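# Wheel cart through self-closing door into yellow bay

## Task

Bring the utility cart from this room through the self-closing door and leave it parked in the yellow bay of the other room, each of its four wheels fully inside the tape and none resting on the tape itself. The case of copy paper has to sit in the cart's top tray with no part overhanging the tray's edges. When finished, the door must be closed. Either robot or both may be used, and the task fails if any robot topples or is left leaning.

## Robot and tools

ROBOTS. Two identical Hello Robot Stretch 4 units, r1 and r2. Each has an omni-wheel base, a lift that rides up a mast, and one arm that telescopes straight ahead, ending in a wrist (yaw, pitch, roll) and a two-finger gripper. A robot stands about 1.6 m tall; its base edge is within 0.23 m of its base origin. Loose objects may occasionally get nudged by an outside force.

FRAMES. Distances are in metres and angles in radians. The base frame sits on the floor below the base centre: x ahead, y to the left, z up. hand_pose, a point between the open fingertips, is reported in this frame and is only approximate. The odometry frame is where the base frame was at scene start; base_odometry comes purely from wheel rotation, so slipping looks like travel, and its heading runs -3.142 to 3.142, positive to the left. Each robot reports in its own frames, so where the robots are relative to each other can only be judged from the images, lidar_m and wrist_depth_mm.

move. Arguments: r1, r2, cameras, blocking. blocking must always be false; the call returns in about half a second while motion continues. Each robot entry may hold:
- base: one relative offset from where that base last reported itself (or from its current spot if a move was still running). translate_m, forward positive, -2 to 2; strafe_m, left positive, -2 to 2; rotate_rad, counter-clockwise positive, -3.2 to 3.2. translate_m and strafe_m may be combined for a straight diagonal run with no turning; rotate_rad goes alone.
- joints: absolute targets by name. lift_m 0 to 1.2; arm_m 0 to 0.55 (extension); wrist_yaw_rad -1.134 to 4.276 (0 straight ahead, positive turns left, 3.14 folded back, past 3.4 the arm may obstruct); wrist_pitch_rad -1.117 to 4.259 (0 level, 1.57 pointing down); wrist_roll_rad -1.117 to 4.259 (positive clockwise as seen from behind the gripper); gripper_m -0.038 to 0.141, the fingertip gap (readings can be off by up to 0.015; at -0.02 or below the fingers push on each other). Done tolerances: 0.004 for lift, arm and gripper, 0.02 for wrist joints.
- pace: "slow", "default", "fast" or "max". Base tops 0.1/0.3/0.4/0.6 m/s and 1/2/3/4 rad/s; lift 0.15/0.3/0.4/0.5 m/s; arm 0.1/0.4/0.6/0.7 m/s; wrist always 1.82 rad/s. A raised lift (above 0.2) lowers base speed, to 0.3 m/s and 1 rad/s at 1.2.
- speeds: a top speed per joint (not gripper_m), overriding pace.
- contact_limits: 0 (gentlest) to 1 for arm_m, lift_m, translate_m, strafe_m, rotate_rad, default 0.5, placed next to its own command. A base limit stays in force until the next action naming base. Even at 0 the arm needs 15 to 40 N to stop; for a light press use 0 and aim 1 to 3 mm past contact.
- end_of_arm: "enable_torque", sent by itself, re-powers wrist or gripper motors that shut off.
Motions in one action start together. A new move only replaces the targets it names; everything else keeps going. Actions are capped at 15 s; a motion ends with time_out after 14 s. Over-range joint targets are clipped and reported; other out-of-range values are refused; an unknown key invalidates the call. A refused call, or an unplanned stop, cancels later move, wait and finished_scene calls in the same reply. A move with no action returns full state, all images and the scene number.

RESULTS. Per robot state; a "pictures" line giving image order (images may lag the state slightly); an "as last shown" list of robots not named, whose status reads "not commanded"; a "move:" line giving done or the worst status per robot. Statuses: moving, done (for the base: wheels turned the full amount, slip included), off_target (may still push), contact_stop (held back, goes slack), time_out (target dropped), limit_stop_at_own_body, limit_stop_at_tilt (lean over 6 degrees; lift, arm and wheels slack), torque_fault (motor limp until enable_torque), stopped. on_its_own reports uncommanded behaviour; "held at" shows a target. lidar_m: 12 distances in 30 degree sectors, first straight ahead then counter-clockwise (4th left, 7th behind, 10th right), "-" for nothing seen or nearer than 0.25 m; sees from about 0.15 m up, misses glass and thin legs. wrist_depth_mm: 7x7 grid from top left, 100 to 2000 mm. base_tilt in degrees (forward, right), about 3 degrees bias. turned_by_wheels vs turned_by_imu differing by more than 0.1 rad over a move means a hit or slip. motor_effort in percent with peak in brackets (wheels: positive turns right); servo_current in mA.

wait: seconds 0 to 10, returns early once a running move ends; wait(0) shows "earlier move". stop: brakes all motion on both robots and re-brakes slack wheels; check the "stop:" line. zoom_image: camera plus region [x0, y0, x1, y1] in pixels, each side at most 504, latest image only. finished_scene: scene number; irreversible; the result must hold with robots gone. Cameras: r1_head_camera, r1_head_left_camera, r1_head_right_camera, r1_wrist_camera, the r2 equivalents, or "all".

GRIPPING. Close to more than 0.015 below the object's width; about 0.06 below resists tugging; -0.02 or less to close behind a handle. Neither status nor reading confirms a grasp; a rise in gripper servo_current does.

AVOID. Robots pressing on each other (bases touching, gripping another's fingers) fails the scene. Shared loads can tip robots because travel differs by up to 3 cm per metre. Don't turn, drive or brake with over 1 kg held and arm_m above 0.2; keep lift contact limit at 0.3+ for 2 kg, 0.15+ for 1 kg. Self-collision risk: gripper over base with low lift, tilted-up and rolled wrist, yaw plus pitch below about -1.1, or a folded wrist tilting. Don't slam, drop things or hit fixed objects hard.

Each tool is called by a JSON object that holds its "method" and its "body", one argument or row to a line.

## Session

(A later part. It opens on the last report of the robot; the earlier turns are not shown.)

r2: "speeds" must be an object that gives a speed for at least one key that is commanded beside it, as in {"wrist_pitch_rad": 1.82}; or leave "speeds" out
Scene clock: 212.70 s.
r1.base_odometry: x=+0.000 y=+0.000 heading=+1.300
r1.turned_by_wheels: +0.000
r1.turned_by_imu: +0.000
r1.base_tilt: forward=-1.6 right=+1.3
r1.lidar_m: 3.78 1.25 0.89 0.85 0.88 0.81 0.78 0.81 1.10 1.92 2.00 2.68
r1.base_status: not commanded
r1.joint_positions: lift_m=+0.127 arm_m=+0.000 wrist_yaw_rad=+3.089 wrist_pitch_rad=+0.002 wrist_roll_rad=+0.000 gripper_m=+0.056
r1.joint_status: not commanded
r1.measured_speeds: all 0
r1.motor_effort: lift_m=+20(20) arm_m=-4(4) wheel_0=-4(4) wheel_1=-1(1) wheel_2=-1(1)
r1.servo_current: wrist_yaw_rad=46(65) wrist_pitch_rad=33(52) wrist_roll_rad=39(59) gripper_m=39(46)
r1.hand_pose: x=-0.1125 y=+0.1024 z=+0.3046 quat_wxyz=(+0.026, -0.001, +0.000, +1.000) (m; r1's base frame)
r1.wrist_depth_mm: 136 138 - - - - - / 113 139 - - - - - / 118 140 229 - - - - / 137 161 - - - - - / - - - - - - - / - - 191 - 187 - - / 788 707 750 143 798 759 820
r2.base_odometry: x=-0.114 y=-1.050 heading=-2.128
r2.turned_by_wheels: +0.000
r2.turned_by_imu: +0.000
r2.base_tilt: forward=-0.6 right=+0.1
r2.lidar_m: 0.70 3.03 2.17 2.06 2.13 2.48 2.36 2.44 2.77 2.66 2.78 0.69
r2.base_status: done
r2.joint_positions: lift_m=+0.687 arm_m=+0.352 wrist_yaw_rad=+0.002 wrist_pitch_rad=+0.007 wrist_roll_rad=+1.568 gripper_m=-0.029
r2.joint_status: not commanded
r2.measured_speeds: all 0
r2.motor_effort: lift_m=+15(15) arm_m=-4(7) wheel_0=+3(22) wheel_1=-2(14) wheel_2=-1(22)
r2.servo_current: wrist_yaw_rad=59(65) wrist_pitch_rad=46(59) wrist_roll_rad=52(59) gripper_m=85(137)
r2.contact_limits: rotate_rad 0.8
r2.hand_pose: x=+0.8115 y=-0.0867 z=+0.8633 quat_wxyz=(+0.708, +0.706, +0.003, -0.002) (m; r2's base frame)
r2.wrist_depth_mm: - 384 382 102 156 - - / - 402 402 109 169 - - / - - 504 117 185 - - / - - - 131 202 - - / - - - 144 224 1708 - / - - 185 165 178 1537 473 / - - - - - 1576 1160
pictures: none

{"method": "move", "body": {
  "blocking": false,
  "r2": {"base":{"translate_m":-1.15},"pace":"slow","contact_limits":{"translate_m":0.8}}
}}

{"method": "wait", "body": {
  "seconds": 10
}}

{"method": "wait", "body": {
  "seconds": 5
}}

{"method": "wait", "body": {
  "seconds": 0.1,
  "cameras": ["r2_head_camera","r2_wrist_camera","r2_head_right_camera"]
}}

Scene clock: 219.10 s.
move: r2 moving
r1.base_odometry: x=+0.000 y=+0.000 heading=+1.300
r1.turned_by_wheels: +0.000
r1.turned_by_imu: +0.000
r1.base_tilt: forward=-1.6 right=+1.3
r1.lidar_m: 3.79 1.28 0.89 0.85 0.87 0.80 0.77 0.79 1.09 1.92 1.98 2.69
r1.base_status: not commanded
r1.joint_positions: lift_m=+0.127 arm_m=+0.000 wrist_yaw_rad=+3.089 wrist_pitch_rad=+0.002 wrist_roll_rad=+0.000 gripper_m=+0.056
r1.joint_status: not commanded
r1.measured_speeds: all 0
r1.motor_effort: lift_m=+20(20) arm_m=-4(4) wheel_0=-3(4) wheel_1=-1(1) wheel_2=-1(1)
r1.servo_current: wrist_yaw_rad=33(65) wrist_pitch_rad=46(46) wrist_roll_rad=52(52) gripper_m=46(52)
r1.hand_pose: x=-0.1125 y=+0.1024 z=+0.3046 quat_wxyz=(+0.026, -0.001, +0.000, +1.000) (m; r1's base frame)
r1.wrist_depth_mm: 136 138 - - - - - / 113 139 - - - - - / 118 140 229 - - - - / 137 162 - - - - - / - - - - - - - / - - 191 - 188 - - / 798 707 750 143 788 778 820
r2.base_odometry: x=-0.108 y=-1.040 heading=-2.128
r2.turned_by_wheels: +0.000
r2.turned_by_imu: +0.000
r2.base_tilt: forward=-0.6 right=+0.0
r2.lidar_m: 0.69 3.05 2.20 2.07 2.14 2.50 2.34 2.44 2.80 2.65 2.76 0.67
r2.base_status: translate_m moving
r2.joint_positions: lift_m=+0.687 arm_m=+0.352 wrist_yaw_rad=+0.002 wrist_pitch_rad=+0.007 wrist_roll_rad=+1.568 gripper_m=-0.029
r2.joint_status: not commanded
r2.measured_speeds: translate_m=-0.049 strafe_m=+0.000 rotate_rad=+0.000 lift_m=+0.000 arm_m=+0.000 wrist_yaw_rad=+0.000 wrist_pitch_rad=+0.000 wrist_roll_rad=+0.000
r2.motor_effort: lift_m=+15(15) arm_m=-4(4) wheel_0=-8(11) wheel_1=-7(11) wheel_2=+11(12)
r2.servo_current: wrist_yaw_rad=46(65) wrist_pitch_rad=46(52) wrist_roll_rad=52(65) gripper_m=91(91)
r2.contact_limits: translate_m 0.8
r2.hand_pose: x=+0.8115 y=-0.0867 z=+0.8633 quat_wxyz=(+0.708, +0.706, +0.003, -0.002) (m; r2's base frame)
r2.wrist_depth_mm: - 382 382 102 156 - - / - 402 404 109 169 - - / - - 500 116 185 - - / - - - 130 202 - - / - - - 144 224 1661 525 / - - 185 165 178 1576 469 / - - - - - 1576 1182
pictures: none

Scene clock: 229.10 s.
earlier move: r2 moving
r1.base_odometry: x=+0.000 y=+0.000 heading=+1.300
r1.turned_by_wheels: +0.000
r1.turned_by_imu: -0.001
r1.base_tilt: forward=-1.6 right=+1.3
r1.lidar_m: 3.81 1.26 0.90 0.83 0.87 0.81 0.77 0.79 1.12 1.92 2.01 2.67
r1.base_status: not commanded
r1.joint_positions: lift_m=+0.127 arm_m=+0.000 wrist_yaw_rad=+3.089 wrist_pitch_rad=+0.002 wrist_roll_rad=+0.000 gripper_m=+0.056
r1.joint_status: not commanded
r1.measured_speeds: all 0
r1.motor_effort: lift_m=+20(20) arm_m=-4(4) wheel_0=-4(4) wheel_1=-1(2) wheel_2=-1(1)
r1.servo_current: wrist_yaw_rad=39(72) wrist_pitch_rad=39(52) wrist_roll_rad=72(72) gripper_m=39(52)
r1.hand_pose: x=-0.1125 y=+0.1024 z=+0.3046 quat_wxyz=(+0.026, -0.001, +0.000, +1.000) (m; r1's base frame)
r1.wrist_depth_mm: 136 138 - - - - - / 113 139 - - - - - / 117 139 228 - - - - / 137 161 - - - - - / - - - - - - - / - - 190 - 187 - - / 788 707 750 143 798 788 809
r2.base_odometry: x=+0.415 y=-0.201 heading=-2.128
r2.turned_by_wheels: +0.000
r2.turned_by_imu: +0.005
r2.base_tilt: forward=-0.6 right=+0.1
r2.lidar_m: 0.72 2.98 2.14 2.03 2.02 1.44 1.36 1.44 1.95 2.68 2.78 0.80
r2.base_status: translate_m moving
r2.joint_positions: lift_m=+0.687 arm_m=+0.352 wrist_yaw_rad=+0.003 wrist_pitch_rad=+0.007 wrist_roll_rad=+1.568 gripper_m=-0.029
r2.joint_status: not commanded
r2.measured_speeds: translate_m=-0.099 strafe_m=+0.000 rotate_rad=+0.002 lift_m=+0.000 arm_m=+0.000 wrist_yaw_rad=+0.000 wrist_pitch_rad=+0.000 wrist_roll_rad=+0.000
r2.motor_effort: lift_m=+15(16) arm_m=-4(4) wheel_0=-2(11) wheel_1=-5(11) wheel_2=+9(15)
r2.servo_current: wrist_yaw_rad=46(65) wrist_pitch_rad=46(59) wrist_roll_rad=52(65) gripper_m=91(91)
r2.contact_limits: translate_m 0.8
r2.hand_pose: x=+0.8116 y=-0.0866 z=+0.8633 quat_wxyz=(+0.708, +0.706, +0.004, -0.002) (m; r2's base frame)
r2.wrist_depth_mm: - - - 187 250 1661 1160 / - - - 184 246 1708 525 / - - - 181 242 820 - / - - 469 178 238 831 - / - - 492 176 235 831 - / - - 185 174 178 - - / - - 569 - 229 - -
wait: 10.00 s; no rest
pictures: none

Scene clock: 231.40 s.
earlier move: r2 done
r1.base_odometry: x=+0.000 y=+0.000 heading=+1.300
r1.turned_by_wheels: +0.000
r1.turned_by_imu: +0.000
r1.base_tilt: forward=-1.6 right=+1.3
r1.lidar_m: 3.79 1.24 0.89 0.84 0.88 0.83 0.77 0.81 1.09 1.93 2.00 2.68
r1.base_status: not commanded
r1.joint_positions: lift_m=+0.127 arm_m=+0.000 wrist_yaw_rad=+3.089 wrist_pitch_rad=+0.002 wrist_roll_rad=+0.000 gripper_m=+0.056
r1.joint_status: not commanded
r1.measured_speeds: all 0
r1.motor_effort: lift_m=+20(20) arm_m=-4(4) wheel_0=-4(4) wheel_1=-1(2) wheel_2=-1(1)
r1.servo_current: wrist_yaw_rad=46(72) wrist_pitch_rad=46(52) wrist_roll_rad=46(72) gripper_m=39(52)
r1.hand_pose: x=-0.1125 y=+0.1024 z=+0.3046 quat_wxyz=(+0.026, -0.001, +0.000, +1.000) (m; r1's base frame)
r1.wrist_depth_mm: 136 139 - - - - - / 113 139 - - - - - / 118 140 228 - - - - / 137 161 - - - - - / - - - - - - - / - - 190 - 187 - - / 788 707 750 143 778 778 820
r2.base_odometry: x=+0.494 y=-0.074 heading=-2.128
r2.turned_by_wheels: +0.000
r2.turned_by_imu: +0.001
r2.base_tilt: forward=-0.7 right=+0.1
r2.lidar_m: 0.72 3.02 2.12 2.05 1.80 1.30 1.21 1.26 1.72 2.65 2.78 0.82
r2.base_status: done
r2.joint_positions: lift_m=+0.687 arm_m=+0.352 wrist_yaw_rad=+0.003 wrist_pitch_rad=+0.007 wrist_roll_rad=+1.568 gripper_m=-0.029
r2.joint_status: not commanded
r2.measured_speeds: all 0
r2.motor_effort: lift_m=+15(16) arm_m=-4(4) wheel_0=-1(11) wheel_1=-5(11) wheel_2=+6(15)
r2.servo_current: wrist_yaw_rad=52(65) wrist_pitch_rad=52(59) wrist_roll_rad=39(65) gripper_m=85(91)
r2.contact_limits: translate_m 0.8
r2.hand_pose: x=+0.8116 y=-0.0866 z=+0.8633 quat_wxyz=(+0.708, +0.706, +0.004, -0.002) (m; r2's base frame)
r2.wrist_depth_mm: - - - 204 271 1366 303 / - - - 198 262 1661 1160 / - - - 190 253 1708 - / - - 554 185 245 842 - / - - 473 180 237 831 - / - - 186 174 178 - - / - - 525 - 224 - -
wait: 2.30 of 5 s (r2 has come to rest)
pictures: none

Scene clock: 231.50 s.
r1.base_odometry: x=+0.000 y=+0.000 heading=+1.300
r1.turned_by_wheels: +0.000
r1.turned_by_imu: +0.000
r1.base_tilt: forward=-1.6 right=+1.2
r1.lidar_m: 3.80 1.26 0.89 0.85 0.88 0.82 0.77 0.80 1.09 1.93 2.00 2.66
r1.base_status: not commanded
r1.joint_positions: lift_m=+0.127 arm_m=+0.000 wrist_yaw_rad=+3.089 wrist_pitch_rad=+0.002 wrist_roll_rad=+0.000 gripper_m=+0.056
r1.joint_status: not commanded
r1.measured_speeds: all 0
r1.motor_effort: lift_m=+20(20) arm_m=-4(4) wheel_0=-3(4) wheel_1=-1(2) wheel_2=-1(1)
r1.servo_current: wrist_yaw_rad=46(72) wrist_pitch_rad=46(52) wrist_roll_rad=46(72) gripper_m=33(52)
r1.hand_pose: x=-0.1125 y=+0.1024 z=+0.3046 quat_wxyz=(+0.026, -0.001, +0.000, +1.000) (m; r1's base frame)
r1.wrist_depth_mm: 136 139 - - - - - / 113 139 - - - - - / 118 140 228 - - - - / 137 162 - - - - - / - - - - - - - / - - 190 - 187 - - / 798 707 750 143 788 768 809
r2.base_odometry: x=+0.494 y=-0.074 heading=-2.128
r2.turned_by_wheels: +0.000
r2.turned_by_imu: +0.000
r2.base_tilt: forward=-0.7 right=+0.1
r2.lidar_m: 0.70 2.98 2.13 2.00 1.79 1.30 1.22 1.27 1.73 2.69 2.81 0.81
r2.base_status: done
r2.joint_positions: lift_m=+0.687 arm_m=+0.352 wrist_yaw_rad=+0.003 wrist_pitch_rad=+0.007 wrist_roll_rad=+1.568 gripper_m=-0.029
r2.joint_status: not commanded
r2.measured_speeds: all 0
r2.motor_effort: lift_m=+15(16) arm_m=-4(4) wheel_0=-1(11) wheel_1=-5(11) wheel_2=+6(15)
r2.servo_current: wrist_yaw_rad=52(65) wrist_pitch_rad=52(59) wrist_roll_rad=52(65) gripper_m=91(91)
r2.contact_limits: translate_m 0.8
r2.hand_pose: x=+0.8116 y=-0.0866 z=+0.8633 quat_wxyz=(+0.708, +0.706, +0.004, -0.002) (m; r2's base frame)
r2.wrist_depth_mm: - - - 204 271 1366 304 / - - - 197 263 1661 1160 / - - - 191 253 1708 - / - - 549 185 244 854 - / - - 477 180 238 831 - / - - 186 174 178 - - / - - 530 - 224 - -
wait: 0.10 s; no rest
pictures: r2_head_camera, r2_head_right_camera, r2_wrist_camera
Images, in order (width x height): r2_head_camera 420x560, r2_head_right_camera 420x672, r2_wrist_camera 616x392.

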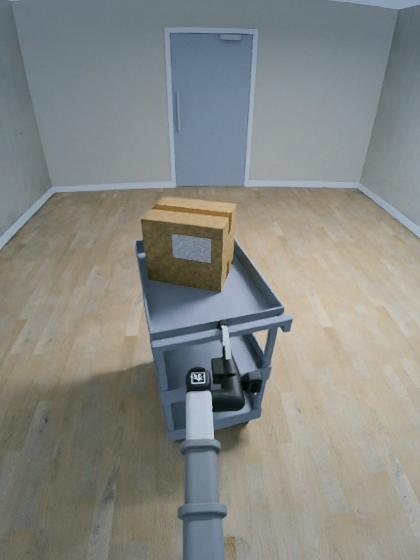

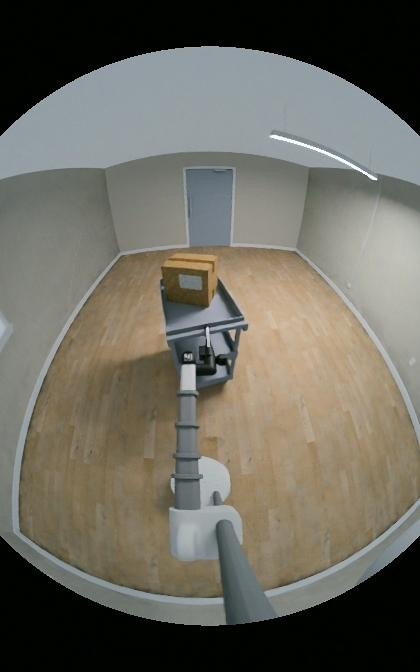

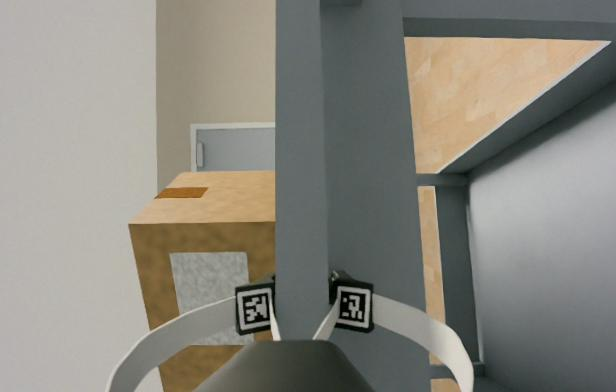

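{"method": "move", "body": {
  "blocking": false,
  "r2": {"joints":{"gripper_m":0.12}}
}}

{"method": "wait", "body": {
  "seconds": 2
}}

{"method": "move", "body": {
  "blocking": false,
  "r2": {"joints":{"arm_m":0.0}}
}}

{"method": "wait", "body": {
  "seconds": 3,
  "cameras": ["r2_head_camera"]
}}

{"method": "move", "body": {
  "blocking": false,
  "r2": {"base":{"strafe_m":-0.75},"joints":{"wrist_roll_rad":0}}
}}

{"method": "wait", "body": {
  "seconds": 5
}}

{"method": "move", "body": {
  "blocking": false,
  "r2": {"base":{"translate_m":2.0},"pace":"fast"}
}}

{"method": "wait", "body": {
  "seconds": 8,
  "cameras": ["r2_head_camera","r2_wrist_camera"]
}}

Scene clock: 246.80 s.
move: r2 moving
r1: as last shown
r1.base_tilt: forward=-1.5 right=+1.3
r1.lidar_m: 3.80 1.27 0.88 0.82 0.86 0.82 0.76 0.82 1.07 1.92 2.01 2.69
r1.motor_effort: lift_m=+20(20) arm_m=-4(4) wheel_0=-4(4) wheel_1=-1(1) wheel_2=-1(1)
r1.servo_current: wrist_yaw_rad=46(65) wrist_pitch_rad=39(39) wrist_roll_rad=33(65) gripper_m=39(52)
r1.wrist_depth_mm: 136 138 - - - - - / 113 139 - - - - - / 118 139 229 - - - - / 137 162 - - - - - / - - - - - - - / - - 190 - 187 - - / 798 715 750 143 809 768 820
r2.base_odometry: x=+0.494 y=-0.074 heading=-2.128
r2.turned_by_wheels: +0.000
r2.turned_by_imu: +0.000
r2.base_tilt: forward=-0.7 right=+0.1
r2.lidar_m: 0.71 2.99 2.13 2.04 1.81 1.29 1.22 1.27 1.75 2.68 2.78 0.82
r2.base_status: not commanded
r2.joint_positions: lift_m=+0.687 arm_m=+0.352 wrist_yaw_rad=+0.003 wrist_pitch_rad=+0.007 wrist_roll_rad=+1.568 gripper_m=-0.003
r2.joint_status: gripper_m moving
r2.measured_speeds: all 0
r2.motor_effort: lift_m=+15(16) arm_m=-4(4) wheel_0=-2(2) wheel_1=-5(5) wheel_2=+5(6)
r2.servo_current: wrist_yaw_rad=39(52) wrist_pitch_rad=52(59) wrist_roll_rad=46(59) gripper_m=72(91)
r2.contact_limits: translate_m 0.8
r2.hand_pose: x=+0.8116 y=-0.0866 z=+0.8633 quat_wxyz=(+0.708, +0.706, +0.004, -0.002) (m; r2's base frame)
r2.wrist_depth_mm: - - - 271 277 304 304 / - - - 202 266 1708 1160 / - - - 194 256 1661 - / - - 559 188 249 854 - / - - 473 183 241 831 - / - - 187 178 182 - - / - - - - 229 - -
pictures: none

Scene clock: 248.53 s.
earlier move: r2 done
r1.base_odometry: x=+0.000 y=+0.000 heading=+1.300
r1.turned_by_wheels: +0.000
r1.turned_by_imu: +0.000
r1.base_tilt: forward=-1.6 right=+1.3
r1.lidar_m: 3.80 1.25 0.89 0.82 0.88 0.82 0.78 0.79 1.09 1.92 2.01 2.68
r1.base_status: not commanded
r1.joint_positions: lift_m=+0.127 arm_m=+0.000 wrist_yaw_rad=+3.089 wrist_pitch_rad=+0.002 wrist_roll_rad=+0.000 gripper_m=+0.056
r1.joint_status: not commanded
r1.measured_speeds: all 0
r1.motor_effort: lift_m=+20(20) arm_m=-4(4) wheel_0=-4(4) wheel_1=-1(1) wheel_2=-1(1)
r1.servo_current: wrist_yaw_rad=52(72) wrist_pitch_rad=46(52) wrist_roll_rad=65(65) gripper_m=39(52)
r1.hand_pose: x=-0.1125 y=+0.1024 z=+0.3046 quat_wxyz=(+0.026, -0.001, +0.000, +1.000) (m; r1's base frame)
r1.wrist_depth_mm: 136 138 - - - - - / 113 139 - - - - - / 118 140 229 - - - - / 137 162 - - - - - / - - - - - - - / - - 190 - 188 - - / 788 715 750 143 798 768 820
r2.base_odometry: x=+0.494 y=-0.074 heading=-2.128
r2.turned_by_wheels: +0.000
r2.turned_by_imu: +0.000
r2.base_tilt: forward=-0.7 right=+0.1
r2.lidar_m: 0.72 3.03 2.13 2.04 1.81 1.30 1.23 1.26 1.74 2.69 2.77 0.84
r2.base_status: not commanded
r2.joint_positions: lift_m=+0.687 arm_m=+0.352 wrist_yaw_rad=+0.003 wrist_pitch_rad=+0.005 wrist_roll_rad=+1.568 gripper_m=+0.120
r2.joint_status: all done
r2.measured_speeds: all 0
r2.motor_effort: lift_m=+16(16) arm_m=-4(4) wheel_0=-1(2) wheel_1=-5(5) wheel_2=+3(6)
r2.servo_current: wrist_yaw_rad=39(65) wrist_pitch_rad=46(59) wrist_roll_rad=52(59) gripper_m=46(111)
r2.contact_limits: translate_m 0.8
r2.hand_pose: x=+0.8116 y=-0.0866 z=+0.8638 quat_wxyz=(+0.708, +0.706, +0.003, -0.001) (m; r2's base frame)
r2.wrist_depth_mm: - - - 220 286 303 296 / - - - 213 278 1708 1160 / - - - 204 267 1708 - / - - 574 200 258 854 - / - - 480 192 250 842 - / - - 200 186 200 - - / - - 544 - 237 - -
wait: 1.73 of 2 s (r2 has come to rest)
pictures: none

Scene clock: 249.03 s.
move: r2 moving
r1: as last shown
r1.lidar_m: 3.82 1.23 0.89 0.83 0.87 0.80 0.74 0.80 1.12 1.92 1.98 2.65
r1.motor_effort: lift_m=+20(20) arm_m=-4(4) wheel_0=-3(4) wheel_1=-1(1) wheel_2=-1(1)
r1.servo_current: wrist_yaw_rad=46(52) wrist_pitch_rad=46(46) wrist_roll_rad=52(65) gripper_m=39(46)
r1.wrist_depth_mm: 137 138 - - - - - / 113 139 - - - - - / 118 139 229 - - - - / 137 162 - - - - - / - - - - - - - / - - 190 - 187 - - / 798 715 750 143 809 768 820
r2.base_odometry: x=+0.494 y=-0.074 heading=-2.128
r2.turned_by_wheels: +0.000
r2.turned_by_imu: +0.000
r2.base_tilt: forward=-0.7 right=+0.1
r2.lidar_m: 0.71 2.98 2.14 2.03 1.78 1.30 1.21 1.29 1.73 2.65 2.79 0.82
r2.base_status: not commanded
r2.joint_positions: lift_m=+0.687 arm_m=+0.301 wrist_yaw_rad=+0.003 wrist_pitch_rad=+0.005 wrist_roll_rad=+1.568 gripper_m=+0.120
r2.joint_status: arm_m moving
r2.measured_speeds: translate_m=+0.000 strafe_m=+0.000 rotate_rad=+0.000 lift_m=+0.000 arm_m=-0.195 wrist_yaw_rad=+0.000 wrist_pitch_rad=+0.000 wrist_roll_rad=+0.000
r2.motor_effort: lift_m=+16(16) arm_m=-8(11) wheel_0=-1(2) wheel_1=-5(5) wheel_2=+2(2)
r2.servo_current: wrist_yaw_rad=46(52) wrist_pitch_rad=46(52) wrist_roll_rad=46(59) gripper_m=46(52)
r2.contact_limits: translate_m 0.8
r2.hand_pose: x=+0.7610 y=-0.0866 z=+0.8638 quat_wxyz=(+0.708, +0.706, +0.003, -0.001) (m; r2's base frame)
r2.wrist_depth_mm: - - - 317 342 342 342 / - - - 320 325 1618 484 / - - - 310 315 1576 - / - - 609 301 304 - - / - - 535 293 294 - - / - - 200 230 197 - - / - - 603 - - - -
pictures: none

Scene clock: 250.70 s.
earlier move: r2 done
r1.base_odometry: x=+0.000 y=+0.000 heading=+1.300
r1.turned_by_wheels: +0.000
r1.turned_by_imu: +0.000
r1.base_tilt: forward=-1.6 right=+1.3
r1.lidar_m: 3.82 1.26 0.88 0.83 0.87 0.81 0.77 0.82 1.10 1.93 2.00 2.67
r1.base_status: not commanded
r1.joint_positions: lift_m=+0.127 arm_m=+0.000 wrist_yaw_rad=+3.089 wrist_pitch_rad=+0.002 wrist_roll_rad=+0.000 gripper_m=+0.056
r1.joint_status: not commanded
r1.measured_speeds: all 0
r1.motor_effort: lift_m=+20(20) arm_m=-4(4) wheel_0=-4(4) wheel_1=-1(1) wheel_2=-1(1)
r1.servo_current: wrist_yaw_rad=46(59) wrist_pitch_rad=46(52) wrist_roll_rad=52(65) gripper_m=39(52)
r1.hand_pose: x=-0.1125 y=+0.1024 z=+0.3046 quat_wxyz=(+0.026, -0.001, +0.000, +1.000) (m; r1's base frame)
r1.wrist_depth_mm: 136 138 - - - - - / 113 139 - - - - - / 118 139 229 - - - - / 137 161 - - - - - / - - - - - - - / - - 190 - 188 - - / 798 707 741 143 798 778 809
r2.base_odometry: x=+0.494 y=-0.074 heading=-2.128
r2.turned_by_wheels: +0.000
r2.turned_by_imu: +0.000
r2.base_tilt: forward=-0.7 right=+0.0
r2.lidar_m: 0.72 3.01 2.11 2.04 1.79 1.30 1.22 1.27 1.73 2.68 2.76 0.83
r2.base_status: not commanded
r2.joint_positions: lift_m=+0.687 arm_m=+0.000 wrist_yaw_rad=+0.003 wrist_pitch_rad=+0.005 wrist_roll_rad=+1.568 gripper_m=+0.120
r2.joint_status: all done
r2.measured_speeds: all 0
r2.motor_effort: lift_m=+16(16) arm_m=-7(11) wheel_0=-2(2) wheel_1=-5(5) wheel_2=+2(3)
r2.servo_current: wrist_yaw_rad=46(59) wrist_pitch_rad=46(52) wrist_roll_rad=52(59) gripper_m=52(59)
r2.contact_limits: translate_m 0.8
r2.hand_pose: x=+0.4597 y=-0.0867 z=+0.8638 quat_wxyz=(+0.708, +0.706, +0.003, -0.001) (m; r2's base frame)
r2.wrist_depth_mm: - - - - - 1661 1182 / - - - - - 1708 1205 / - - - 640 - 647 976 / - - - 615 - 603 - / - - 878 597 - 585 591 / - - 201 574 198 569 569 / - - - - - 1618 564
wait: 1.67 of 3 s (r2 has come to rest)
pictures: r2_head_camera
Images, in order (width x height): r2_head_camera 420x560.

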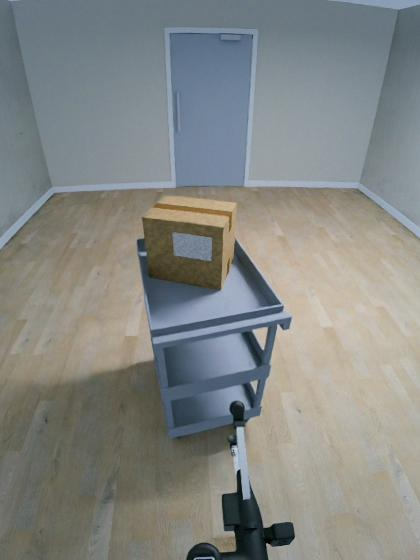

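Scene clock: 251.20 s.
move: r2 moving
r1: as last shown
r1.lidar_m: 3.82 1.24 0.89 0.84 0.86 0.80 0.76 0.82 1.09 1.93 1.99 2.69
r1.servo_current: wrist_yaw_rad=46(52) wrist_pitch_rad=46(52) wrist_roll_rad=59(65) gripper_m=39(46)
r1.wrist_depth_mm: 136 138 - - - - - / 113 139 - - - - - / 118 140 229 - - - - / 137 162 - - - - - / - - - - - - - / - - 190 - 188 - - / 788 699 750 143 798 768 820
r2.base_odometry: x=+0.463 y=-0.055 heading=-2.128
r2.turned_by_wheels: +0.000
r2.turned_by_imu: +0.000
r2.base_tilt: forward=-0.7 right=+0.1
r2.lidar_m: 0.73 3.04 2.19 2.09 1.80 1.29 1.21 1.27 1.71 2.65 2.73 0.87
r2.base_status: strafe_m moving
r2.joint_positions: lift_m=+0.687 arm_m=+0.000 wrist_yaw_rad=+0.003 wrist_pitch_rad=+0.005 wrist_roll_rad=+0.981 gripper_m=+0.120
r2.joint_status: wrist_roll_rad moving
r2.measured_speeds: translate_m=+0.000 strafe_m=-0.139 rotate_rad=-0.002 lift_m=+0.000 arm_m=+0.000 wrist_yaw_rad=+0.000 wrist_pitch_rad=+0.000 wrist_roll_rad=-1.820
r2.motor_effort: lift_m=+16(16) arm_m=-7(7) wheel_0=+15(15) wheel_1=-10(12) wheel_2=-1(1)
r2.servo_current: wrist_yaw_rad=33(52) wrist_pitch_rad=39(52) wrist_roll_rad=65(98) gripper_m=52(59)
r2.hand_pose: x=+0.4597 y=-0.0867 z=+0.8638 quat_wxyz=(+0.882, +0.471, +0.003, +0.000) (m; r2's base frame)
r2.wrist_depth_mm: - - - - - - - / - - - - - - 1921 / - - - - - - 1661 / - - 854 842 - 1863 1464 / - - 891 603 - 621 1160 / - - 198 585 187 615 1060 / - - - - - 597 -
pictures: none

Scene clock: 254.53 s.
earlier move: r2 done
r1.base_odometry: x=+0.000 y=+0.000 heading=+1.300
r1.turned_by_wheels: +0.000
r1.turned_by_imu: +0.000
r1.base_tilt: forward=-1.6 right=+1.3
r1.lidar_m: 3.79 1.27 0.90 0.84 0.87 0.83 0.77 0.81 1.11 1.91 1.96 2.65
r1.base_status: not commanded
r1.joint_positions: lift_m=+0.127 arm_m=+0.000 wrist_yaw_rad=+3.089 wrist_pitch_rad=+0.002 wrist_roll_rad=+0.000 gripper_m=+0.056
r1.joint_status: not commanded
r1.measured_speeds: all 0
r1.motor_effort: lift_m=+20(20) arm_m=-4(4) wheel_0=-3(4) wheel_1=-1(2) wheel_2=-1(1)
r1.servo_current: wrist_yaw_rad=59(65) wrist_pitch_rad=46(52) wrist_roll_rad=65(72) gripper_m=39(46)
r1.hand_pose: x=-0.1125 y=+0.1024 z=+0.3046 quat_wxyz=(+0.026, -0.001, +0.000, +1.000) (m; r1's base frame)
r1.wrist_depth_mm: 136 138 - - - - - / 113 139 - - - - - / 118 140 229 - - - - / 137 161 - - - - - / - - - - - - - / - - 190 - 188 - - / 788 715 759 143 788 778 820
r2.base_odometry: x=-0.143 y=+0.322 heading=-2.128
r2.turned_by_wheels: +0.000
r2.turned_by_imu: +0.001
r2.base_tilt: forward=-0.7 right=+0.1
r2.lidar_m: 4.60 0.92 1.08 2.80 1.77 1.28 1.20 1.25 1.67 1.94 2.03 2.73
r2.base_status: done
r2.joint_positions: lift_m=+0.687 arm_m=+0.000 wrist_yaw_rad=+0.003 wrist_pitch_rad=+0.005 wrist_roll_rad=+0.002 gripper_m=+0.120
r2.joint_status: all done
r2.measured_speeds: all 0
r2.motor_effort: lift_m=+16(16) arm_m=-7(7) wheel_0=+2(15) wheel_1=-1(12) wheel_2=+0(2)
r2.servo_current: wrist_yaw_rad=52(65) wrist_pitch_rad=46(52) wrist_roll_rad=46(98) gripper_m=46(59)
r2.hand_pose: x=+0.4597 y=-0.0867 z=+0.8638 quat_wxyz=(+1.000, +0.001, +0.003, +0.001) (m; r2's base frame)
r2.wrist_depth_mm: - - - - - - - / - - - - - - - / 960 - - - - - - / 931 - - - - - - / 878 - - - - - - / - 1025 200 - 200 - - / 691 1808 1921 - 1921 1708 1808
wait: 3.33 of 5 s (r2 has come to rest)
pictures: none

Scene clock: 255.03 s.
move: r2 moving
r1: as last shown
r1.lidar_m: 3.80 1.24 0.89 0.84 0.87 0.82 0.77 0.81 1.09 1.91 2.00 2.69
r1.motor_effort: lift_m=+20(20) arm_m=-4(4) wheel_0=-4(4) wheel_1=-1(1) wheel_2=-1(1)
r1.servo_current: wrist_yaw_rad=33(72) wrist_pitch_rad=52(52) wrist_roll_rad=46(52) gripper_m=39(46)
r1.wrist_depth_mm: 136 138 - - - - - / 113 139 - - - - - / 117 140 229 - - - - / 137 162 - - - - - / - - - - - - - / - - 190 - 187 - - / 788 699 750 143 798 778 809
r2.base_odometry: x=-0.168 y=+0.282 heading=-2.128
r2.turned_by_wheels: +0.000
r2.turned_by_imu: +0.000
r2.base_tilt: forward=-0.7 right=+0.1
r2.lidar_m: 4.55 0.87 1.03 2.79 1.84 1.32 1.25 1.32 1.78 1.93 2.02 2.72
r2.base_status: translate_m moving
r2.joint_positions: lift_m=+0.687 arm_m=+0.000 wrist_yaw_rad=+0.003 wrist_pitch_rad=+0.005 wrist_roll_rad=+0.002 gripper_m=+0.120
r2.joint_status: not commanded
r2.measured_speeds: translate_m=+0.184 strafe_m=+0.001 rotate_rad=-0.001 lift_m=+0.000 arm_m=+0.000 wrist_yaw_rad=+0.000 wrist_pitch_rad=+0.000 wrist_roll_rad=+0.000
r2.motor_effort: lift_m=+16(16) arm_m=-7(7) wheel_0=+8(9) wheel_1=+8(10) wheel_2=-15(15)
r2.servo_current: wrist_yaw_rad=52(52) wrist_pitch_rad=39(52) wrist_roll_rad=46(59) gripper_m=46(59)
r2.hand_pose: x=+0.4597 y=-0.0867 z=+0.8638 quat_wxyz=(+1.000, +0.001, +0.003, +0.001) (m; r2's base frame)
r2.wrist_depth_mm: - - - - - - - / - - - - - - - / 946 - - - - - - / 904 - - - - - - / - - - - - - - / - 1182 201 - 199 - - / 741 1708 1921 - 1921 1756 1863
pictures: none

Scene clock: 260.90 s.
earlier move: r2 done
r1.base_odometry: x=+0.000 y=+0.000 heading=+1.300
r1.turned_by_wheels: +0.000
r1.turned_by_imu: +0.000
r1.base_tilt: forward=-1.6 right=+1.3
r1.lidar_m: 3.79 1.26 0.90 0.84 0.87 0.81 0.76 0.81 1.11 1.91 2.00 2.68
r1.base_status: not commanded
r1.joint_positions: lift_m=+0.127 arm_m=+0.000 wrist_yaw_rad=+3.089 wrist_pitch_rad=+0.002 wrist_roll_rad=+0.000 gripper_m=+0.056
r1.joint_status: not commanded
r1.measured_speeds: all 0
r1.motor_effort: lift_m=+20(20) arm_m=-4(4) wheel_0=-4(4) wheel_1=-1(2) wheel_2=-1(1)
r1.servo_current: wrist_yaw_rad=46(78) wrist_pitch_rad=39(52) wrist_roll_rad=33(65) gripper_m=46(52)
r1.hand_pose: x=-0.1125 y=+0.1024 z=+0.3046 quat_wxyz=(+0.026, -0.001, +0.000, +1.000) (m; r1's base frame)
r1.wrist_depth_mm: 137 139 - - - - - / 113 139 - - - - - / 118 140 229 - - - - / 137 162 - - - - - / - - - - - - - / - - 190 - 187 - - / 798 707 750 143 798 768 798
r2.base_odometry: x=-1.200 y=-1.375 heading=-2.128
r2.turned_by_wheels: +0.000
r2.turned_by_imu: +0.003
r2.base_tilt: forward=-0.7 right=+0.1
r2.lidar_m: 2.60 2.67 2.95 2.84 0.76 0.82 3.24 2.77 2.00 1.90 2.01 2.70
r2.base_status: done
r2.joint_positions: lift_m=+0.687 arm_m=+0.000 wrist_yaw_rad=+0.003 wrist_pitch_rad=+0.005 wrist_roll_rad=+0.002 gripper_m=+0.120
r2.joint_status: not commanded
r2.measured_speeds: all 0
r2.motor_effort: lift_m=+16(16) arm_m=-7(7) wheel_0=+2(12) wheel_1=+3(10) wheel_2=-2(17)
r2.servo_current: wrist_yaw_rad=46(65) wrist_pitch_rad=52(52) wrist_roll_rad=46(65) gripper_m=52(59)
r2.hand_pose: x=+0.4597 y=-0.0867 z=+0.8638 quat_wxyz=(+1.000, +0.001, +0.003, +0.001) (m; r2's base frame)
r2.wrist_depth_mm: - - - - - - - / - - - - - - - / - - - - - - - / - - - - - - - / - - - - - - - / - - 201 - 199 - - / 1921 1863 1921 - 1863 1756 1808
wait: 5.87 of 8 s (r2 has come to rest)
pictures: r2_head_camera, r2_wrist_camera
Images, in order (width x height): r2_head_camera 420x560, r2_wrist_camera 616x392.

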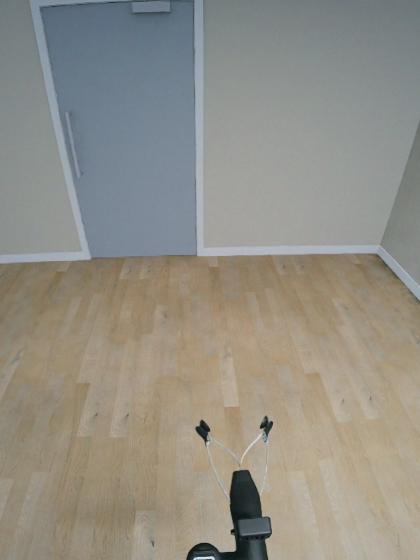

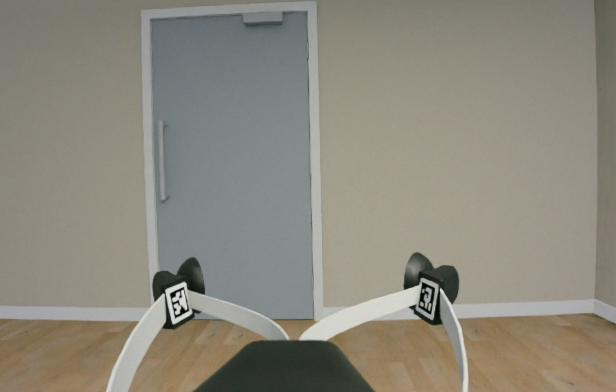

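{"method": "move", "body": {
  "blocking": false,
  "r2": {"base":{"translate_m":1.5,"strafe_m":0.62},"joints":{"lift_m":0.9}}
}}

{"method": "wait", "body": {
  "seconds": 8
}}

{"method": "move", "body": {
  "blocking": false,
  "r2": {"base":{"rotate_rad":0.785},"joints":{"wrist_yaw_rad":-0.785,"arm_m":0.3}}
}}

{"method": "wait", "body": {
  "seconds": 3
}}

{"method": "wait", "body": {
  "seconds": 1,
  "cameras": ["r2_head_camera","r2_wrist_camera"]
}}

Scene clock: 284.50 s.
move: r2 moving
r1: as last shown
r1.lidar_m: 3.81 1.24 0.90 0.83 0.86 0.82 0.76 0.80 1.10 1.92 2.00 2.68
r1.motor_effort: lift_m=+20(20) arm_m=-4(4) wheel_0=-4(4) wheel_1=-1(1) wheel_2=-1(1)
r1.servo_current: wrist_yaw_rad=72(72) wrist_pitch_rad=46(46) wrist_roll_rad=39(52) gripper_m=39(46)
r1.wrist_depth_mm: 136 138 - - - - - / 114 139 - - - - - / 118 139 229 - - - - / 137 161 - - - - - / - - - - - - - / - - 190 - 187 - - / 798 707 768 143 798 768 809
r2.base_odometry: x=-1.206 y=-1.408 heading=-2.128
r2.turned_by_wheels: +0.000
r2.turned_by_imu: +0.001
r2.base_tilt: forward=-0.7 right=+0.1
r2.lidar_m: 2.56 2.67 2.96 2.82 0.77 0.80 3.27 2.79 2.00 1.92 2.00 2.67
r2.base_status: translate_m moving; strafe_m moving
r2.joint_positions: lift_m=+0.725 arm_m=+0.000 wrist_yaw_rad=+0.003 wrist_pitch_rad=+0.005 wrist_roll_rad=+0.002 gripper_m=+0.120
r2.joint_status: lift_m moving
r2.measured_speeds: translate_m=+0.122 strafe_m=+0.050 rotate_rad=-0.001 lift_m=+0.146 arm_m=+0.000 wrist_yaw_rad=+0.000 wrist_pitch_rad=+0.000 wrist_roll_rad=+0.000
r2.motor_effort: lift_m=+24(24) arm_m=-7(7) wheel_0=+3(10) wheel_1=+10(10) wheel_2=-11(12)
r2.servo_current: wrist_yaw_rad=52(59) wrist_pitch_rad=46(52) wrist_roll_rad=59(59) gripper_m=52(59)
r2.hand_pose: x=+0.4597 y=-0.0867 z=+0.9013 quat_wxyz=(+1.000, +0.001, +0.003, +0.001) (m; r2's base frame)
r2.wrist_depth_mm: - - - - - - - / - - - - - - - / - - - - - - - / - - - - - - - / - - - - - - - / - - 201 - 199 - - / - 1921 - - 1983 1756 1863
pictures: none

Scene clock: 290.80 s.
earlier move: r2 done
r1.base_odometry: x=+0.000 y=+0.000 heading=+1.300
r1.turned_by_wheels: +0.000
r1.turned_by_imu: +0.000
r1.base_tilt: forward=-1.6 right=+1.2
r1.lidar_m: 3.80 1.26 0.89 0.84 0.88 0.82 0.77 0.81 1.12 1.93 2.01 2.71
r1.base_status: not commanded
r1.joint_positions: lift_m=+0.127 arm_m=+0.000 wrist_yaw_rad=+3.089 wrist_pitch_rad=+0.002 wrist_roll_rad=+0.000 gripper_m=+0.056
r1.joint_status: not commanded
r1.measured_speeds: all 0
r1.motor_effort: lift_m=+20(20) arm_m=-4(4) wheel_0=-4(5) wheel_1=-1(2) wheel_2=-1(1)
r1.servo_current: wrist_yaw_rad=39(72) wrist_pitch_rad=46(52) wrist_roll_rad=65(72) gripper_m=39(52)
r1.hand_pose: x=-0.1125 y=+0.1024 z=+0.3046 quat_wxyz=(+0.026, -0.001, +0.000, +1.000) (m; r1's base frame)
r1.wrist_depth_mm: 136 138 - - - - - / 113 139 - - - - - / 117 139 229 - - - - / 137 161 - - - - - / - - - - - - - / - - 190 - 187 - - / 788 707 759 143 798 778 820
r2.base_odometry: x=-1.466 y=-2.976 heading=-2.127
r2.turned_by_wheels: +0.000
r2.turned_by_imu: +0.003
r2.base_tilt: forward=-0.7 right=+0.0
r2.lidar_m: 1.10 1.06 1.57 2.23 2.32 3.16 2.01 3.64 2.63 2.50 1.60 1.17
r2.base_status: done
r2.joint_positions: lift_m=+0.900 arm_m=+0.000 wrist_yaw_rad=+0.003 wrist_pitch_rad=+0.005 wrist_roll_rad=+0.002 gripper_m=+0.120
r2.joint_status: all done
r2.measured_speeds: all 0
r2.motor_effort: lift_m=+21(25) arm_m=-7(7) wheel_0=+4(10) wheel_1=+3(11) wheel_2=-2(13)
r2.servo_current: wrist_yaw_rad=39(59) wrist_pitch_rad=46(52) wrist_roll_rad=65(65) gripper_m=52(59)
r2.hand_pose: x=+0.4597 y=-0.0867 z=+1.0764 quat_wxyz=(+1.000, +0.001, +0.003, +0.001) (m; r2's base frame)
r2.wrist_depth_mm: - - - - - - - / - - - - - - - / - - - - - - - / - - - - - - - / - - - - - - - / - 809 190 - 186 - - / - - - - - - -
wait: 6.30 of 8 s (r2 has come to rest)
pictures: none

Scene clock: 291.30 s.
move: r2 moving
r1: as last shown
r1.base_tilt: forward=-1.6 right=+1.3
r1.lidar_m: 3.81 1.23 0.90 0.82 0.87 0.82 0.77 0.80 1.10 1.93 2.00 2.69
r1.motor_effort: lift_m=+20(20) arm_m=-4(4) wheel_0=-3(4) wheel_1=-1(1) wheel_2=-1(1)
r1.servo_current: wrist_yaw_rad=65(72) wrist_pitch_rad=46(46) wrist_roll_rad=46(65) gripper_m=39(46)
r1.wrist_depth_mm: 136 138 - - - - - / 113 139 - - - - - / 118 140 229 - - - - / 137 162 - - - - - / - - - - - - - / - - 190 - 187 - - / 788 699 750 144 798 768 820
r2.base_odometry: x=-1.466 y=-2.976 heading=-1.889
r2.turned_by_wheels: +0.238
r2.turned_by_imu: +0.232
r2.base_tilt: forward=-0.7 right=+0.0
r2.lidar_m: 1.08 1.26 2.15 2.21 2.58 2.01 2.03 3.00 2.49 2.41 1.34 1.11
r2.base_status: rotate_rad moving
r2.joint_positions: lift_m=+0.900 arm_m=+0.051 wrist_yaw_rad=-0.566 wrist_pitch_rad=+0.005 wrist_roll_rad=+0.002 gripper_m=+0.120
r2.joint_status: arm_m moving; wrist_yaw_rad moving
r2.measured_speeds: translate_m=+0.001 strafe_m=+0.002 rotate_rad=+0.925 lift_m=+0.000 arm_m=+0.195 wrist_yaw_rad=-1.746 wrist_pitch_rad=+0.000 wrist_roll_rad=-0.001
r2.motor_effort: lift_m=+21(21) arm_m=+5(9) wheel_0=-9(10) wheel_1=-8(10) wheel_2=-12(12)
r2.servo_current: wrist_yaw_rad=59(143) wrist_pitch_rad=46(46) wrist_roll_rad=52(65) gripper_m=46(52)
r2.hand_pose: x=+0.4180 y=-0.2284 z=+1.0764 quat_wxyz=(+0.960, +0.002, +0.002, -0.279) (m; r2's base frame)
r2.wrist_depth_mm: - - - - - - - / - - - - - - - / - - - - - - - / - - - - - - - / - - - - 220 - - / - 186 189 - 186 - - / - - - - - - -
pictures: none

Scene clock: 292.80 s.
earlier move: r2 done
r1.base_odometry: x=+0.000 y=+0.000 heading=+1.300
r1.turned_by_wheels: +0.000
r1.turned_by_imu: +0.000
r1.base_tilt: forward=-1.6 right=+1.2
r1.lidar_m: 3.80 1.26 0.88 0.81 0.89 0.80 0.78 0.81 1.13 1.92 1.96 2.66
r1.base_status: not commanded
r1.joint_positions: lift_m=+0.127 arm_m=+0.000 wrist_yaw_rad=+3.089 wrist_pitch_rad=+0.002 wrist_roll_rad=+0.000 gripper_m=+0.056
r1.joint_status: not commanded
r1.measured_speeds: all 0
r1.motor_effort: lift_m=+20(20) arm_m=-4(4) wheel_0=-4(4) wheel_1=-1(1) wheel_2=-1(1)
r1.servo_current: wrist_yaw_rad=46(72) wrist_pitch_rad=39(52) wrist_roll_rad=52(78) gripper_m=39(46)
r1.hand_pose: x=-0.1125 y=+0.1024 z=+0.3046 quat_wxyz=(+0.026, -0.001, +0.000, +1.000) (m; r1's base frame)
r1.wrist_depth_mm: 136 138 - - - - - / 113 139 - - - - - / 118 140 229 - - - - / 137 162 - - - - - / - - - - - - - / - - 190 - 188 - - / 788 707 759 143 798 778 809
r2.base_odometry: x=-1.466 y=-2.976 heading=-1.343
r2.turned_by_wheels: +0.546
r2.turned_by_imu: +0.532
r2.base_tilt: forward=-0.7 right=+0.0
r2.lidar_m: 1.29 2.17 2.22 2.60 2.03 2.01 2.96 2.51 2.33 1.29 1.10 1.08
r2.base_status: done
r2.joint_positions: lift_m=+0.900 arm_m=+0.300 wrist_yaw_rad=-0.782 wrist_pitch_rad=+0.005 wrist_roll_rad=+0.002 gripper_m=+0.120
r2.joint_status: all done
r2.measured_speeds: all 0
r2.motor_effort: lift_m=+21(21) arm_m=+7(11) wheel_0=-3(10) wheel_1=-3(10) wheel_2=-5(12)
r2.servo_current: wrist_yaw_rad=39(143) wrist_pitch_rad=46(52) wrist_roll_rad=52(65) gripper_m=59(59)
r2.hand_pose: x=+0.6137 y=-0.2653 z=+1.0764 quat_wxyz=(+0.925, +0.002, +0.002, -0.381) (m; r2's base frame)
r2.wrist_depth_mm: - - - - - - - / - - - - - - - / - - - 621 - - - / - - 715 - - - - / - - 723 - - - - / - 185 198 163 186 - - / - - - - - - -
wait: 1.50 of 3 s (r2 has come to rest)
pictures: none

Scene clock: 293.80 s.
r1.base_odometry: x=+0.000 y=+0.000 heading=+1.300
r1.turned_by_wheels: +0.000
r1.turned_by_imu: +0.000
r1.base_tilt: forward=-1.6 right=+1.2
r1.lidar_m: 3.80 1.25 0.88 0.84 0.89 0.82 0.78 0.81 1.09 1.92 1.98 2.70
r1.base_status: not commanded
r1.joint_positions: lift_m=+0.127 arm_m=+0.000 wrist_yaw_rad=+3.089 wrist_pitch_rad=+0.002 wrist_roll_rad=+0.000 gripper_m=+0.056
r1.joint_status: not commanded
r1.measured_speeds: all 0
r1.motor_effort: lift_m=+20(20) arm_m=-4(4) wheel_0=-3(4) wheel_1=-1(1) wheel_2=-1(1)
r1.servo_current: wrist_yaw_rad=46(72) wrist_pitch_rad=39(52) wrist_roll_rad=46(78) gripper_m=46(46)
r1.hand_pose: x=-0.1125 y=+0.1024 z=+0.3046 quat_wxyz=(+0.026, -0.001, +0.000, +1.000) (m; r1's base frame)
r1.wrist_depth_mm: 136 139 - - - - - / 113 139 - - - - - / 117 140 229 - - - - / 137 162 - - - - - / - - - - - - - / - - 190 - 187 - - / 798 707 750 143 788 768 820
r2.base_odometry: x=-1.466 y=-2.976 heading=-1.343
r2.turned_by_wheels: +0.000
r2.turned_by_imu: +0.000
r2.base_tilt: forward=-0.7 right=+0.0
r2.lidar_m: 1.28 2.17 2.24 2.57 2.02 1.99 2.96 2.51 2.30 1.30 1.10 1.07
r2.base_status: done
r2.joint_positions: lift_m=+0.900 arm_m=+0.300 wrist_yaw_rad=-0.782 wrist_pitch_rad=+0.005 wrist_roll_rad=+0.002 gripper_m=+0.120
r2.joint_status: all done
r2.measured_speeds: all 0
r2.motor_effort: lift_m=+21(21) arm_m=+7(11) wheel_0=-4(10) wheel_1=-3(10) wheel_2=-5(12)
r2.servo_current: wrist_yaw_rad=52(143) wrist_pitch_rad=46(52) wrist_roll_rad=46(65) gripper_m=46(59)
r2.hand_pose: x=+0.6137 y=-0.2653 z=+1.0764 quat_wxyz=(+0.925, +0.002, +0.002, -0.381) (m; r2's base frame)
r2.wrist_depth_mm: - - - - - - - / - - - - - - - / - - - 634 - - - / - - 715 - - - - / - - 723 - - - - / - 185 197 163 186 - - / - - - - - - -
wait: 1.00 s; at rest by 0.27 s
pictures: r2_head_camera, r2_wrist_camera
Images, in order (width x height): r2_head_camera 420x560, r2_wrist_camera 616x392.

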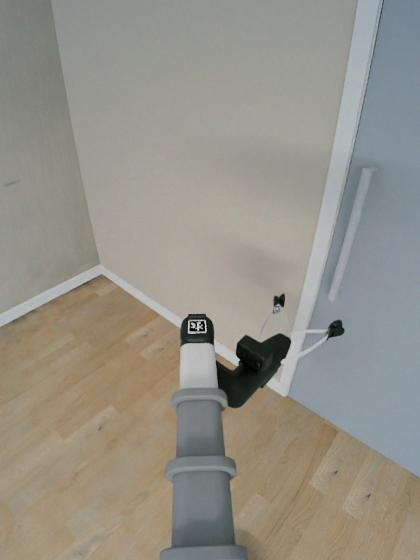

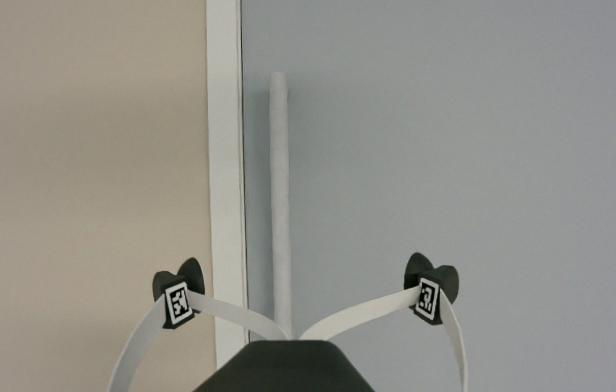

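{"method": "move", "body": {
  "blocking": false,
  "r2": {"base":{"translate_m":0.271,"strafe_m":-0.209},"contact_limits":{"translate_m":0.2,"strafe_m":0.2}}
}}

{"method": "wait", "body": {
  "seconds": 5
}}

{"method": "wait", "body": {
  "seconds": 0.5,
  "cameras": ["r2_head_camera","r2_wrist_camera"]
}}

r2: "contact_limits": translate_m and strafe_m are given together and make one move, which takes one limit: state it under one of them only
Scene clock: 302.93 s.
r1.base_odometry: x=+0.000 y=+0.000 heading=+1.300
r1.turned_by_wheels: +0.000
r1.turned_by_imu: +0.000
r1.base_tilt: forward=-1.6 right=+1.3
r1.lidar_m: 3.78 1.26 0.89 0.84 0.87 0.83 0.77 0.80 1.11 1.93 2.01 2.66
r1.base_status: not commanded
r1.joint_positions: lift_m=+0.127 arm_m=+0.000 wrist_yaw_rad=+3.089 wrist_pitch_rad=+0.002 wrist_roll_rad=+0.000 gripper_m=+0.056
r1.joint_status: not commanded
r1.measured_speeds: all 0
r1.motor_effort: lift_m=+20(20) arm_m=-4(4) wheel_0=-3(4) wheel_1=-1(1) wheel_2=-1(1)
r1.servo_current: wrist_yaw_rad=52(72) wrist_pitch_rad=33(52) wrist_roll_rad=39(78) gripper_m=39(46)
r1.hand_pose: x=-0.1125 y=+0.1024 z=+0.3046 quat_wxyz=(+0.026, -0.001, +0.000, +1.000) (m; r1's base frame)
r1.wrist_depth_mm: 137 139 - - - - - / 113 139 - - - - - / 118 140 229 - - - - / 137 162 - - - - - / - - - - - - - / - - 190 - 187 - - / 788 699 750 143 798 788 809
r2.base_odometry: x=-1.466 y=-2.976 heading=-1.343
r2.turned_by_wheels: +0.000
r2.turned_by_imu: +0.000
r2.base_tilt: forward=-0.6 right=+0.1
r2.lidar_m: 1.27 2.17 2.22 2.59 2.04 2.03 2.96 2.50 2.33 1.28 1.10 1.07
r2.base_status: done
r2.joint_positions: lift_m=+0.900 arm_m=+0.300 wrist_yaw_rad=-0.782 wrist_pitch_rad=+0.005 wrist_roll_rad=+0.002 gripper_m=+0.120
r2.joint_status: all done
r2.measured_speeds: all 0
r2.motor_effort: lift_m=+21(21) arm_m=+7(11) wheel_0=-3(10) wheel_1=-2(10) wheel_2=-5(12)
r2.servo_current: wrist_yaw_rad=46(143) wrist_pitch_rad=46(52) wrist_roll_rad=46(65) gripper_m=52(59)
r2.hand_pose: x=+0.6137 y=-0.2653 z=+1.0764 quat_wxyz=(+0.925, +0.002, +0.002, -0.381) (m; r2's base frame)
r2.wrist_depth_mm: - - - - - - - / - - - - - - - / - - - 627 - - - / - - 723 - - - - / - - 707 - - - - / - 186 197 163 186 - - / - - - - - - -
pictures: none

not run: a call was refused earlier in this reply.

not run: a call was refused earlier in this reply.

{"method": "move", "body": {
  "blocking": false,
  "r2": {"base":{"translate_m":0.271,"strafe_m":-0.209},"contact_limits":{"translate_m":0.2}}
}}

{"method": "wait", "body": {
  "seconds": 5
}}

{"method": "wait", "body": {
  "seconds": 0.5,
  "cameras": ["r2_head_camera","r2_wrist_camera"]
}}

Scene clock: 306.93 s.
move: r2 moving
r1.base_odometry: x=+0.000 y=+0.000 heading=+1.300
r1.turned_by_wheels: +0.000
r1.turned_by_imu: +0.000
r1.base_tilt: forward=-1.6 right=+1.3
r1.lidar_m: 3.81 1.27 0.86 0.85 0.88 0.82 0.76 0.80 1.13 1.93 1.98 2.66
r1.base_status: not commanded
r1.joint_positions: lift_m=+0.127 arm_m=+0.000 wrist_yaw_rad=+3.089 wrist_pitch_rad=+0.002 wrist_roll_rad=+0.000 gripper_m=+0.056
r1.joint_status: not commanded
r1.measured_speeds: all 0
r1.motor_effort: lift_m=+20(20) arm_m=-4(4) wheel_0=-4(4) wheel_1=-1(1) wheel_2=-1(1)
r1.servo_current: wrist_yaw_rad=39(59) wrist_pitch_rad=46(46) wrist_roll_rad=33(59) gripper_m=39(46)
r1.hand_pose: x=-0.1125 y=+0.1024 z=+0.3046 quat_wxyz=(+0.026, -0.001, +0.000, +1.000) (m; r1's base frame)
r1.wrist_depth_mm: 136 138 - - - - - / 113 139 - - - - - / 118 140 229 - - - - / 137 162 - - - - - / - - - - - - - / - - 191 - 187 - - / 788 699 759 143 798 778 820
r2.base_odometry: x=-1.480 y=-3.007 heading=-1.344
r2.turned_by_wheels: +0.000
r2.turned_by_imu: +0.000
r2.base_tilt: forward=-0.6 right=+0.1
r2.lidar_m: 1.22 2.12 2.23 2.60 2.06 2.03 2.94 2.53 2.27 1.23 1.07 1.04
r2.base_status: translate_m moving; strafe_m moving
r2.joint_positions: lift_m=+0.900 arm_m=+0.300 wrist_yaw_rad=-0.782 wrist_pitch_rad=+0.005 wrist_roll_rad=+0.002 gripper_m=+0.120
r2.joint_status: not commanded
r2.measured_speeds: translate_m=+0.105 strafe_m=-0.081 rotate_rad=+0.003 lift_m=+0.000 arm_m=+0.000 wrist_yaw_rad=+0.000 wrist_pitch_rad=+0.000 wrist_roll_rad=+0.000
r2.motor_effort: lift_m=+21(21) arm_m=+7(7) wheel_0=+11(11) wheel_1=-6(6) wheel_2=-12(12)
r2.servo_current: wrist_yaw_rad=46(59) wrist_pitch_rad=46(46) wrist_roll_rad=39(52) gripper_m=52(59)
r2.contact_limits: translate_m 0.2
r2.hand_pose: x=+0.6137 y=-0.2653 z=+1.0764 quat_wxyz=(+0.924, +0.002, +0.002, -0.381) (m; r2's base frame)
r2.wrist_depth_mm: - - - - - - - / - - - - - - - / - - - 609 - - - / - - - 609 - - - / - - - 621 - - - / - 185 189 615 185 - - / - - - - - - -
pictures: none

Scene clock: 308.97 s.
earlier move: r2 done
r1.base_odometry: x=+0.000 y=+0.000 heading=+1.300
r1.turned_by_wheels: +0.000
r1.turned_by_imu: +0.000
r1.base_tilt: forward=-1.6 right=+1.2
r1.lidar_m: 3.81 1.24 0.90 0.83 0.87 0.81 0.77 0.81 1.11 1.92 1.99 2.70
r1.base_status: not commanded
r1.joint_positions: lift_m=+0.127 arm_m=+0.000 wrist_yaw_rad=+3.089 wrist_pitch_rad=+0.002 wrist_roll_rad=+0.000 gripper_m=+0.056
r1.joint_status: not commanded
r1.measured_speeds: all 0
r1.motor_effort: lift_m=+20(20) arm_m=-4(4) wheel_0=-3(4) wheel_1=-1(1) wheel_2=-1(1)
r1.servo_current: wrist_yaw_rad=52(78) wrist_pitch_rad=39(52) wrist_roll_rad=39(65) gripper_m=46(52)
r1.hand_pose: x=-0.1125 y=+0.1024 z=+0.3046 quat_wxyz=(+0.026, -0.001, +0.000, +1.000) (m; r1's base frame)
r1.wrist_depth_mm: 136 138 - - - - - / 113 139 - - - - - / 118 139 229 - - - - / 137 162 - - - - - / - - - - - - - / - - 190 - 187 - - / 788 707 759 143 798 778 820
r2.base_odometry: x=-1.609 y=-3.287 heading=-1.344
r2.turned_by_wheels: +0.000
r2.turned_by_imu: +0.001
r2.base_tilt: forward=-0.6 right=+0.1
r2.lidar_m: 0.87 1.55 2.20 2.55 2.35 2.36 3.00 2.55 1.61 0.92 0.78 0.74
r2.base_status: done
r2.joint_positions: lift_m=+0.900 arm_m=+0.300 wrist_yaw_rad=-0.782 wrist_pitch_rad=+0.005 wrist_roll_rad=+0.002 gripper_m=+0.120
r2.joint_status: not commanded
r2.measured_speeds: all 0
r2.motor_effort: lift_m=+21(21) arm_m=+7(7) wheel_0=+3(13) wheel_1=-4(8) wheel_2=-4(13)
r2.servo_current: wrist_yaw_rad=52(59) wrist_pitch_rad=46(52) wrist_roll_rad=46(52) gripper_m=52(59)
r2.contact_limits: translate_m 0.2
r2.hand_pose: x=+0.6137 y=-0.2653 z=+1.0765 quat_wxyz=(+0.924, +0.002, +0.002, -0.381) (m; r2's base frame)
r2.wrist_depth_mm: 379 377 375 368 368 366 364 / 379 375 373 370 370 368 368 / 382 377 375 373 375 370 370 / 382 384 379 375 377 375 370 / 389 384 384 377 379 377 375 / 389 384 218 304 379 377 377 / 392 389 379 - 382 379 379
wait: 2.03 of 5 s (r2 has come to rest)
pictures: none

Scene clock: 309.47 s.
r1.base_odometry: x=+0.000 y=+0.000 heading=+1.300
r1.turned_by_wheels: +0.000
r1.turned_by_imu: +0.000
r1.base_tilt: forward=-1.6 right=+1.3
r1.lidar_m: 3.79 1.25 0.89 0.83 0.87 0.83 0.77 0.81 1.12 1.92 1.97 2.68
r1.base_status: not commanded
r1.joint_positions: lift_m=+0.127 arm_m=+0.000 wrist_yaw_rad=+3.089 wrist_pitch_rad=+0.002 wrist_roll_rad=+0.000 gripper_m=+0.056
r1.joint_status: not commanded
r1.measured_speeds: all 0
r1.motor_effort: lift_m=+20(20) arm_m=-4(4) wheel_0=-4(4) wheel_1=-1(1) wheel_2=-1(1)
r1.servo_current: wrist_yaw_rad=65(78) wrist_pitch_rad=39(52) wrist_roll_rad=26(65) gripper_m=33(52)
r1.hand_pose: x=-0.1125 y=+0.1024 z=+0.3046 quat_wxyz=(+0.026, -0.001, +0.000, +1.000) (m; r1's base frame)
r1.wrist_depth_mm: 137 138 - - - - - / 113 139 - - - - - / 118 140 230 - - - - / 137 162 - - - - - / - - - - - - - / - - 190 - 187 - - / 788 707 750 143 798 788 820
r2.base_odometry: x=-1.609 y=-3.287 heading=-1.344
r2.turned_by_wheels: +0.000
r2.turned_by_imu: +0.000
r2.base_tilt: forward=-0.7 right=+0.1
r2.lidar_m: 0.89 1.51 2.21 2.51 2.37 2.37 3.00 2.54 1.60 0.89 0.76 0.74
r2.base_status: done
r2.joint_positions: lift_m=+0.900 arm_m=+0.300 wrist_yaw_rad=-0.782 wrist_pitch_rad=+0.005 wrist_roll_rad=+0.002 gripper_m=+0.120
r2.joint_status: not commanded
r2.measured_speeds: all 0
r2.motor_effort: lift_m=+21(21) arm_m=+7(7) wheel_0=+4(13) wheel_1=-4(8) wheel_2=-4(13)
r2.servo_current: wrist_yaw_rad=46(59) wrist_pitch_rad=39(52) wrist_roll_rad=46(52) gripper_m=52(59)
r2.contact_limits: translate_m 0.2
r2.hand_pose: x=+0.6137 y=-0.2653 z=+1.0765 quat_wxyz=(+0.924, +0.002, +0.002, -0.381) (m; r2's base frame)
r2.wrist_depth_mm: 377 373 370 370 368 366 364 / 379 377 375 373 368 368 368 / 384 379 375 375 375 370 370 / 384 379 379 377 375 373 373 / 389 382 382 377 377 375 377 / 389 389 217 306 379 379 377 / 392 389 373 - 384 379 379
wait: 0.50 s; at rest by 0.27 s
pictures: r2_head_camera, r2_wrist_camera
Images, in order (width x height): r2_head_camera 420x560, r2_wrist_camera 616x392.

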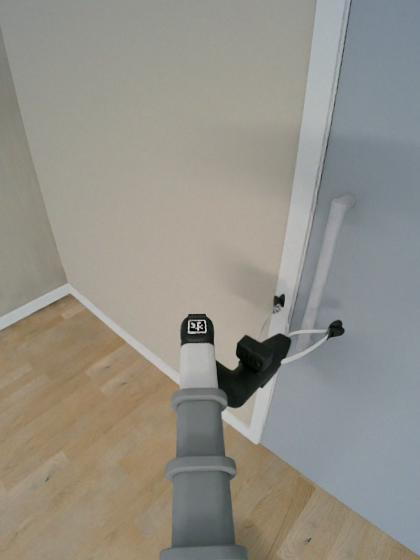

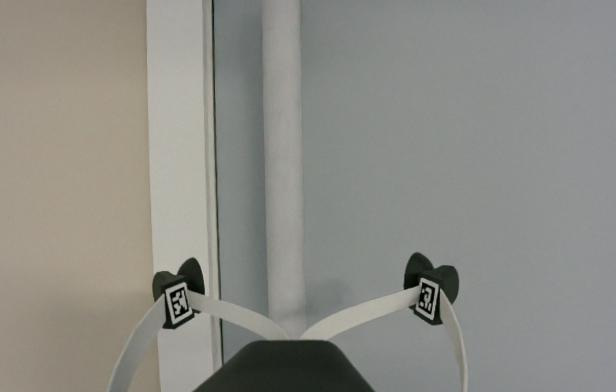

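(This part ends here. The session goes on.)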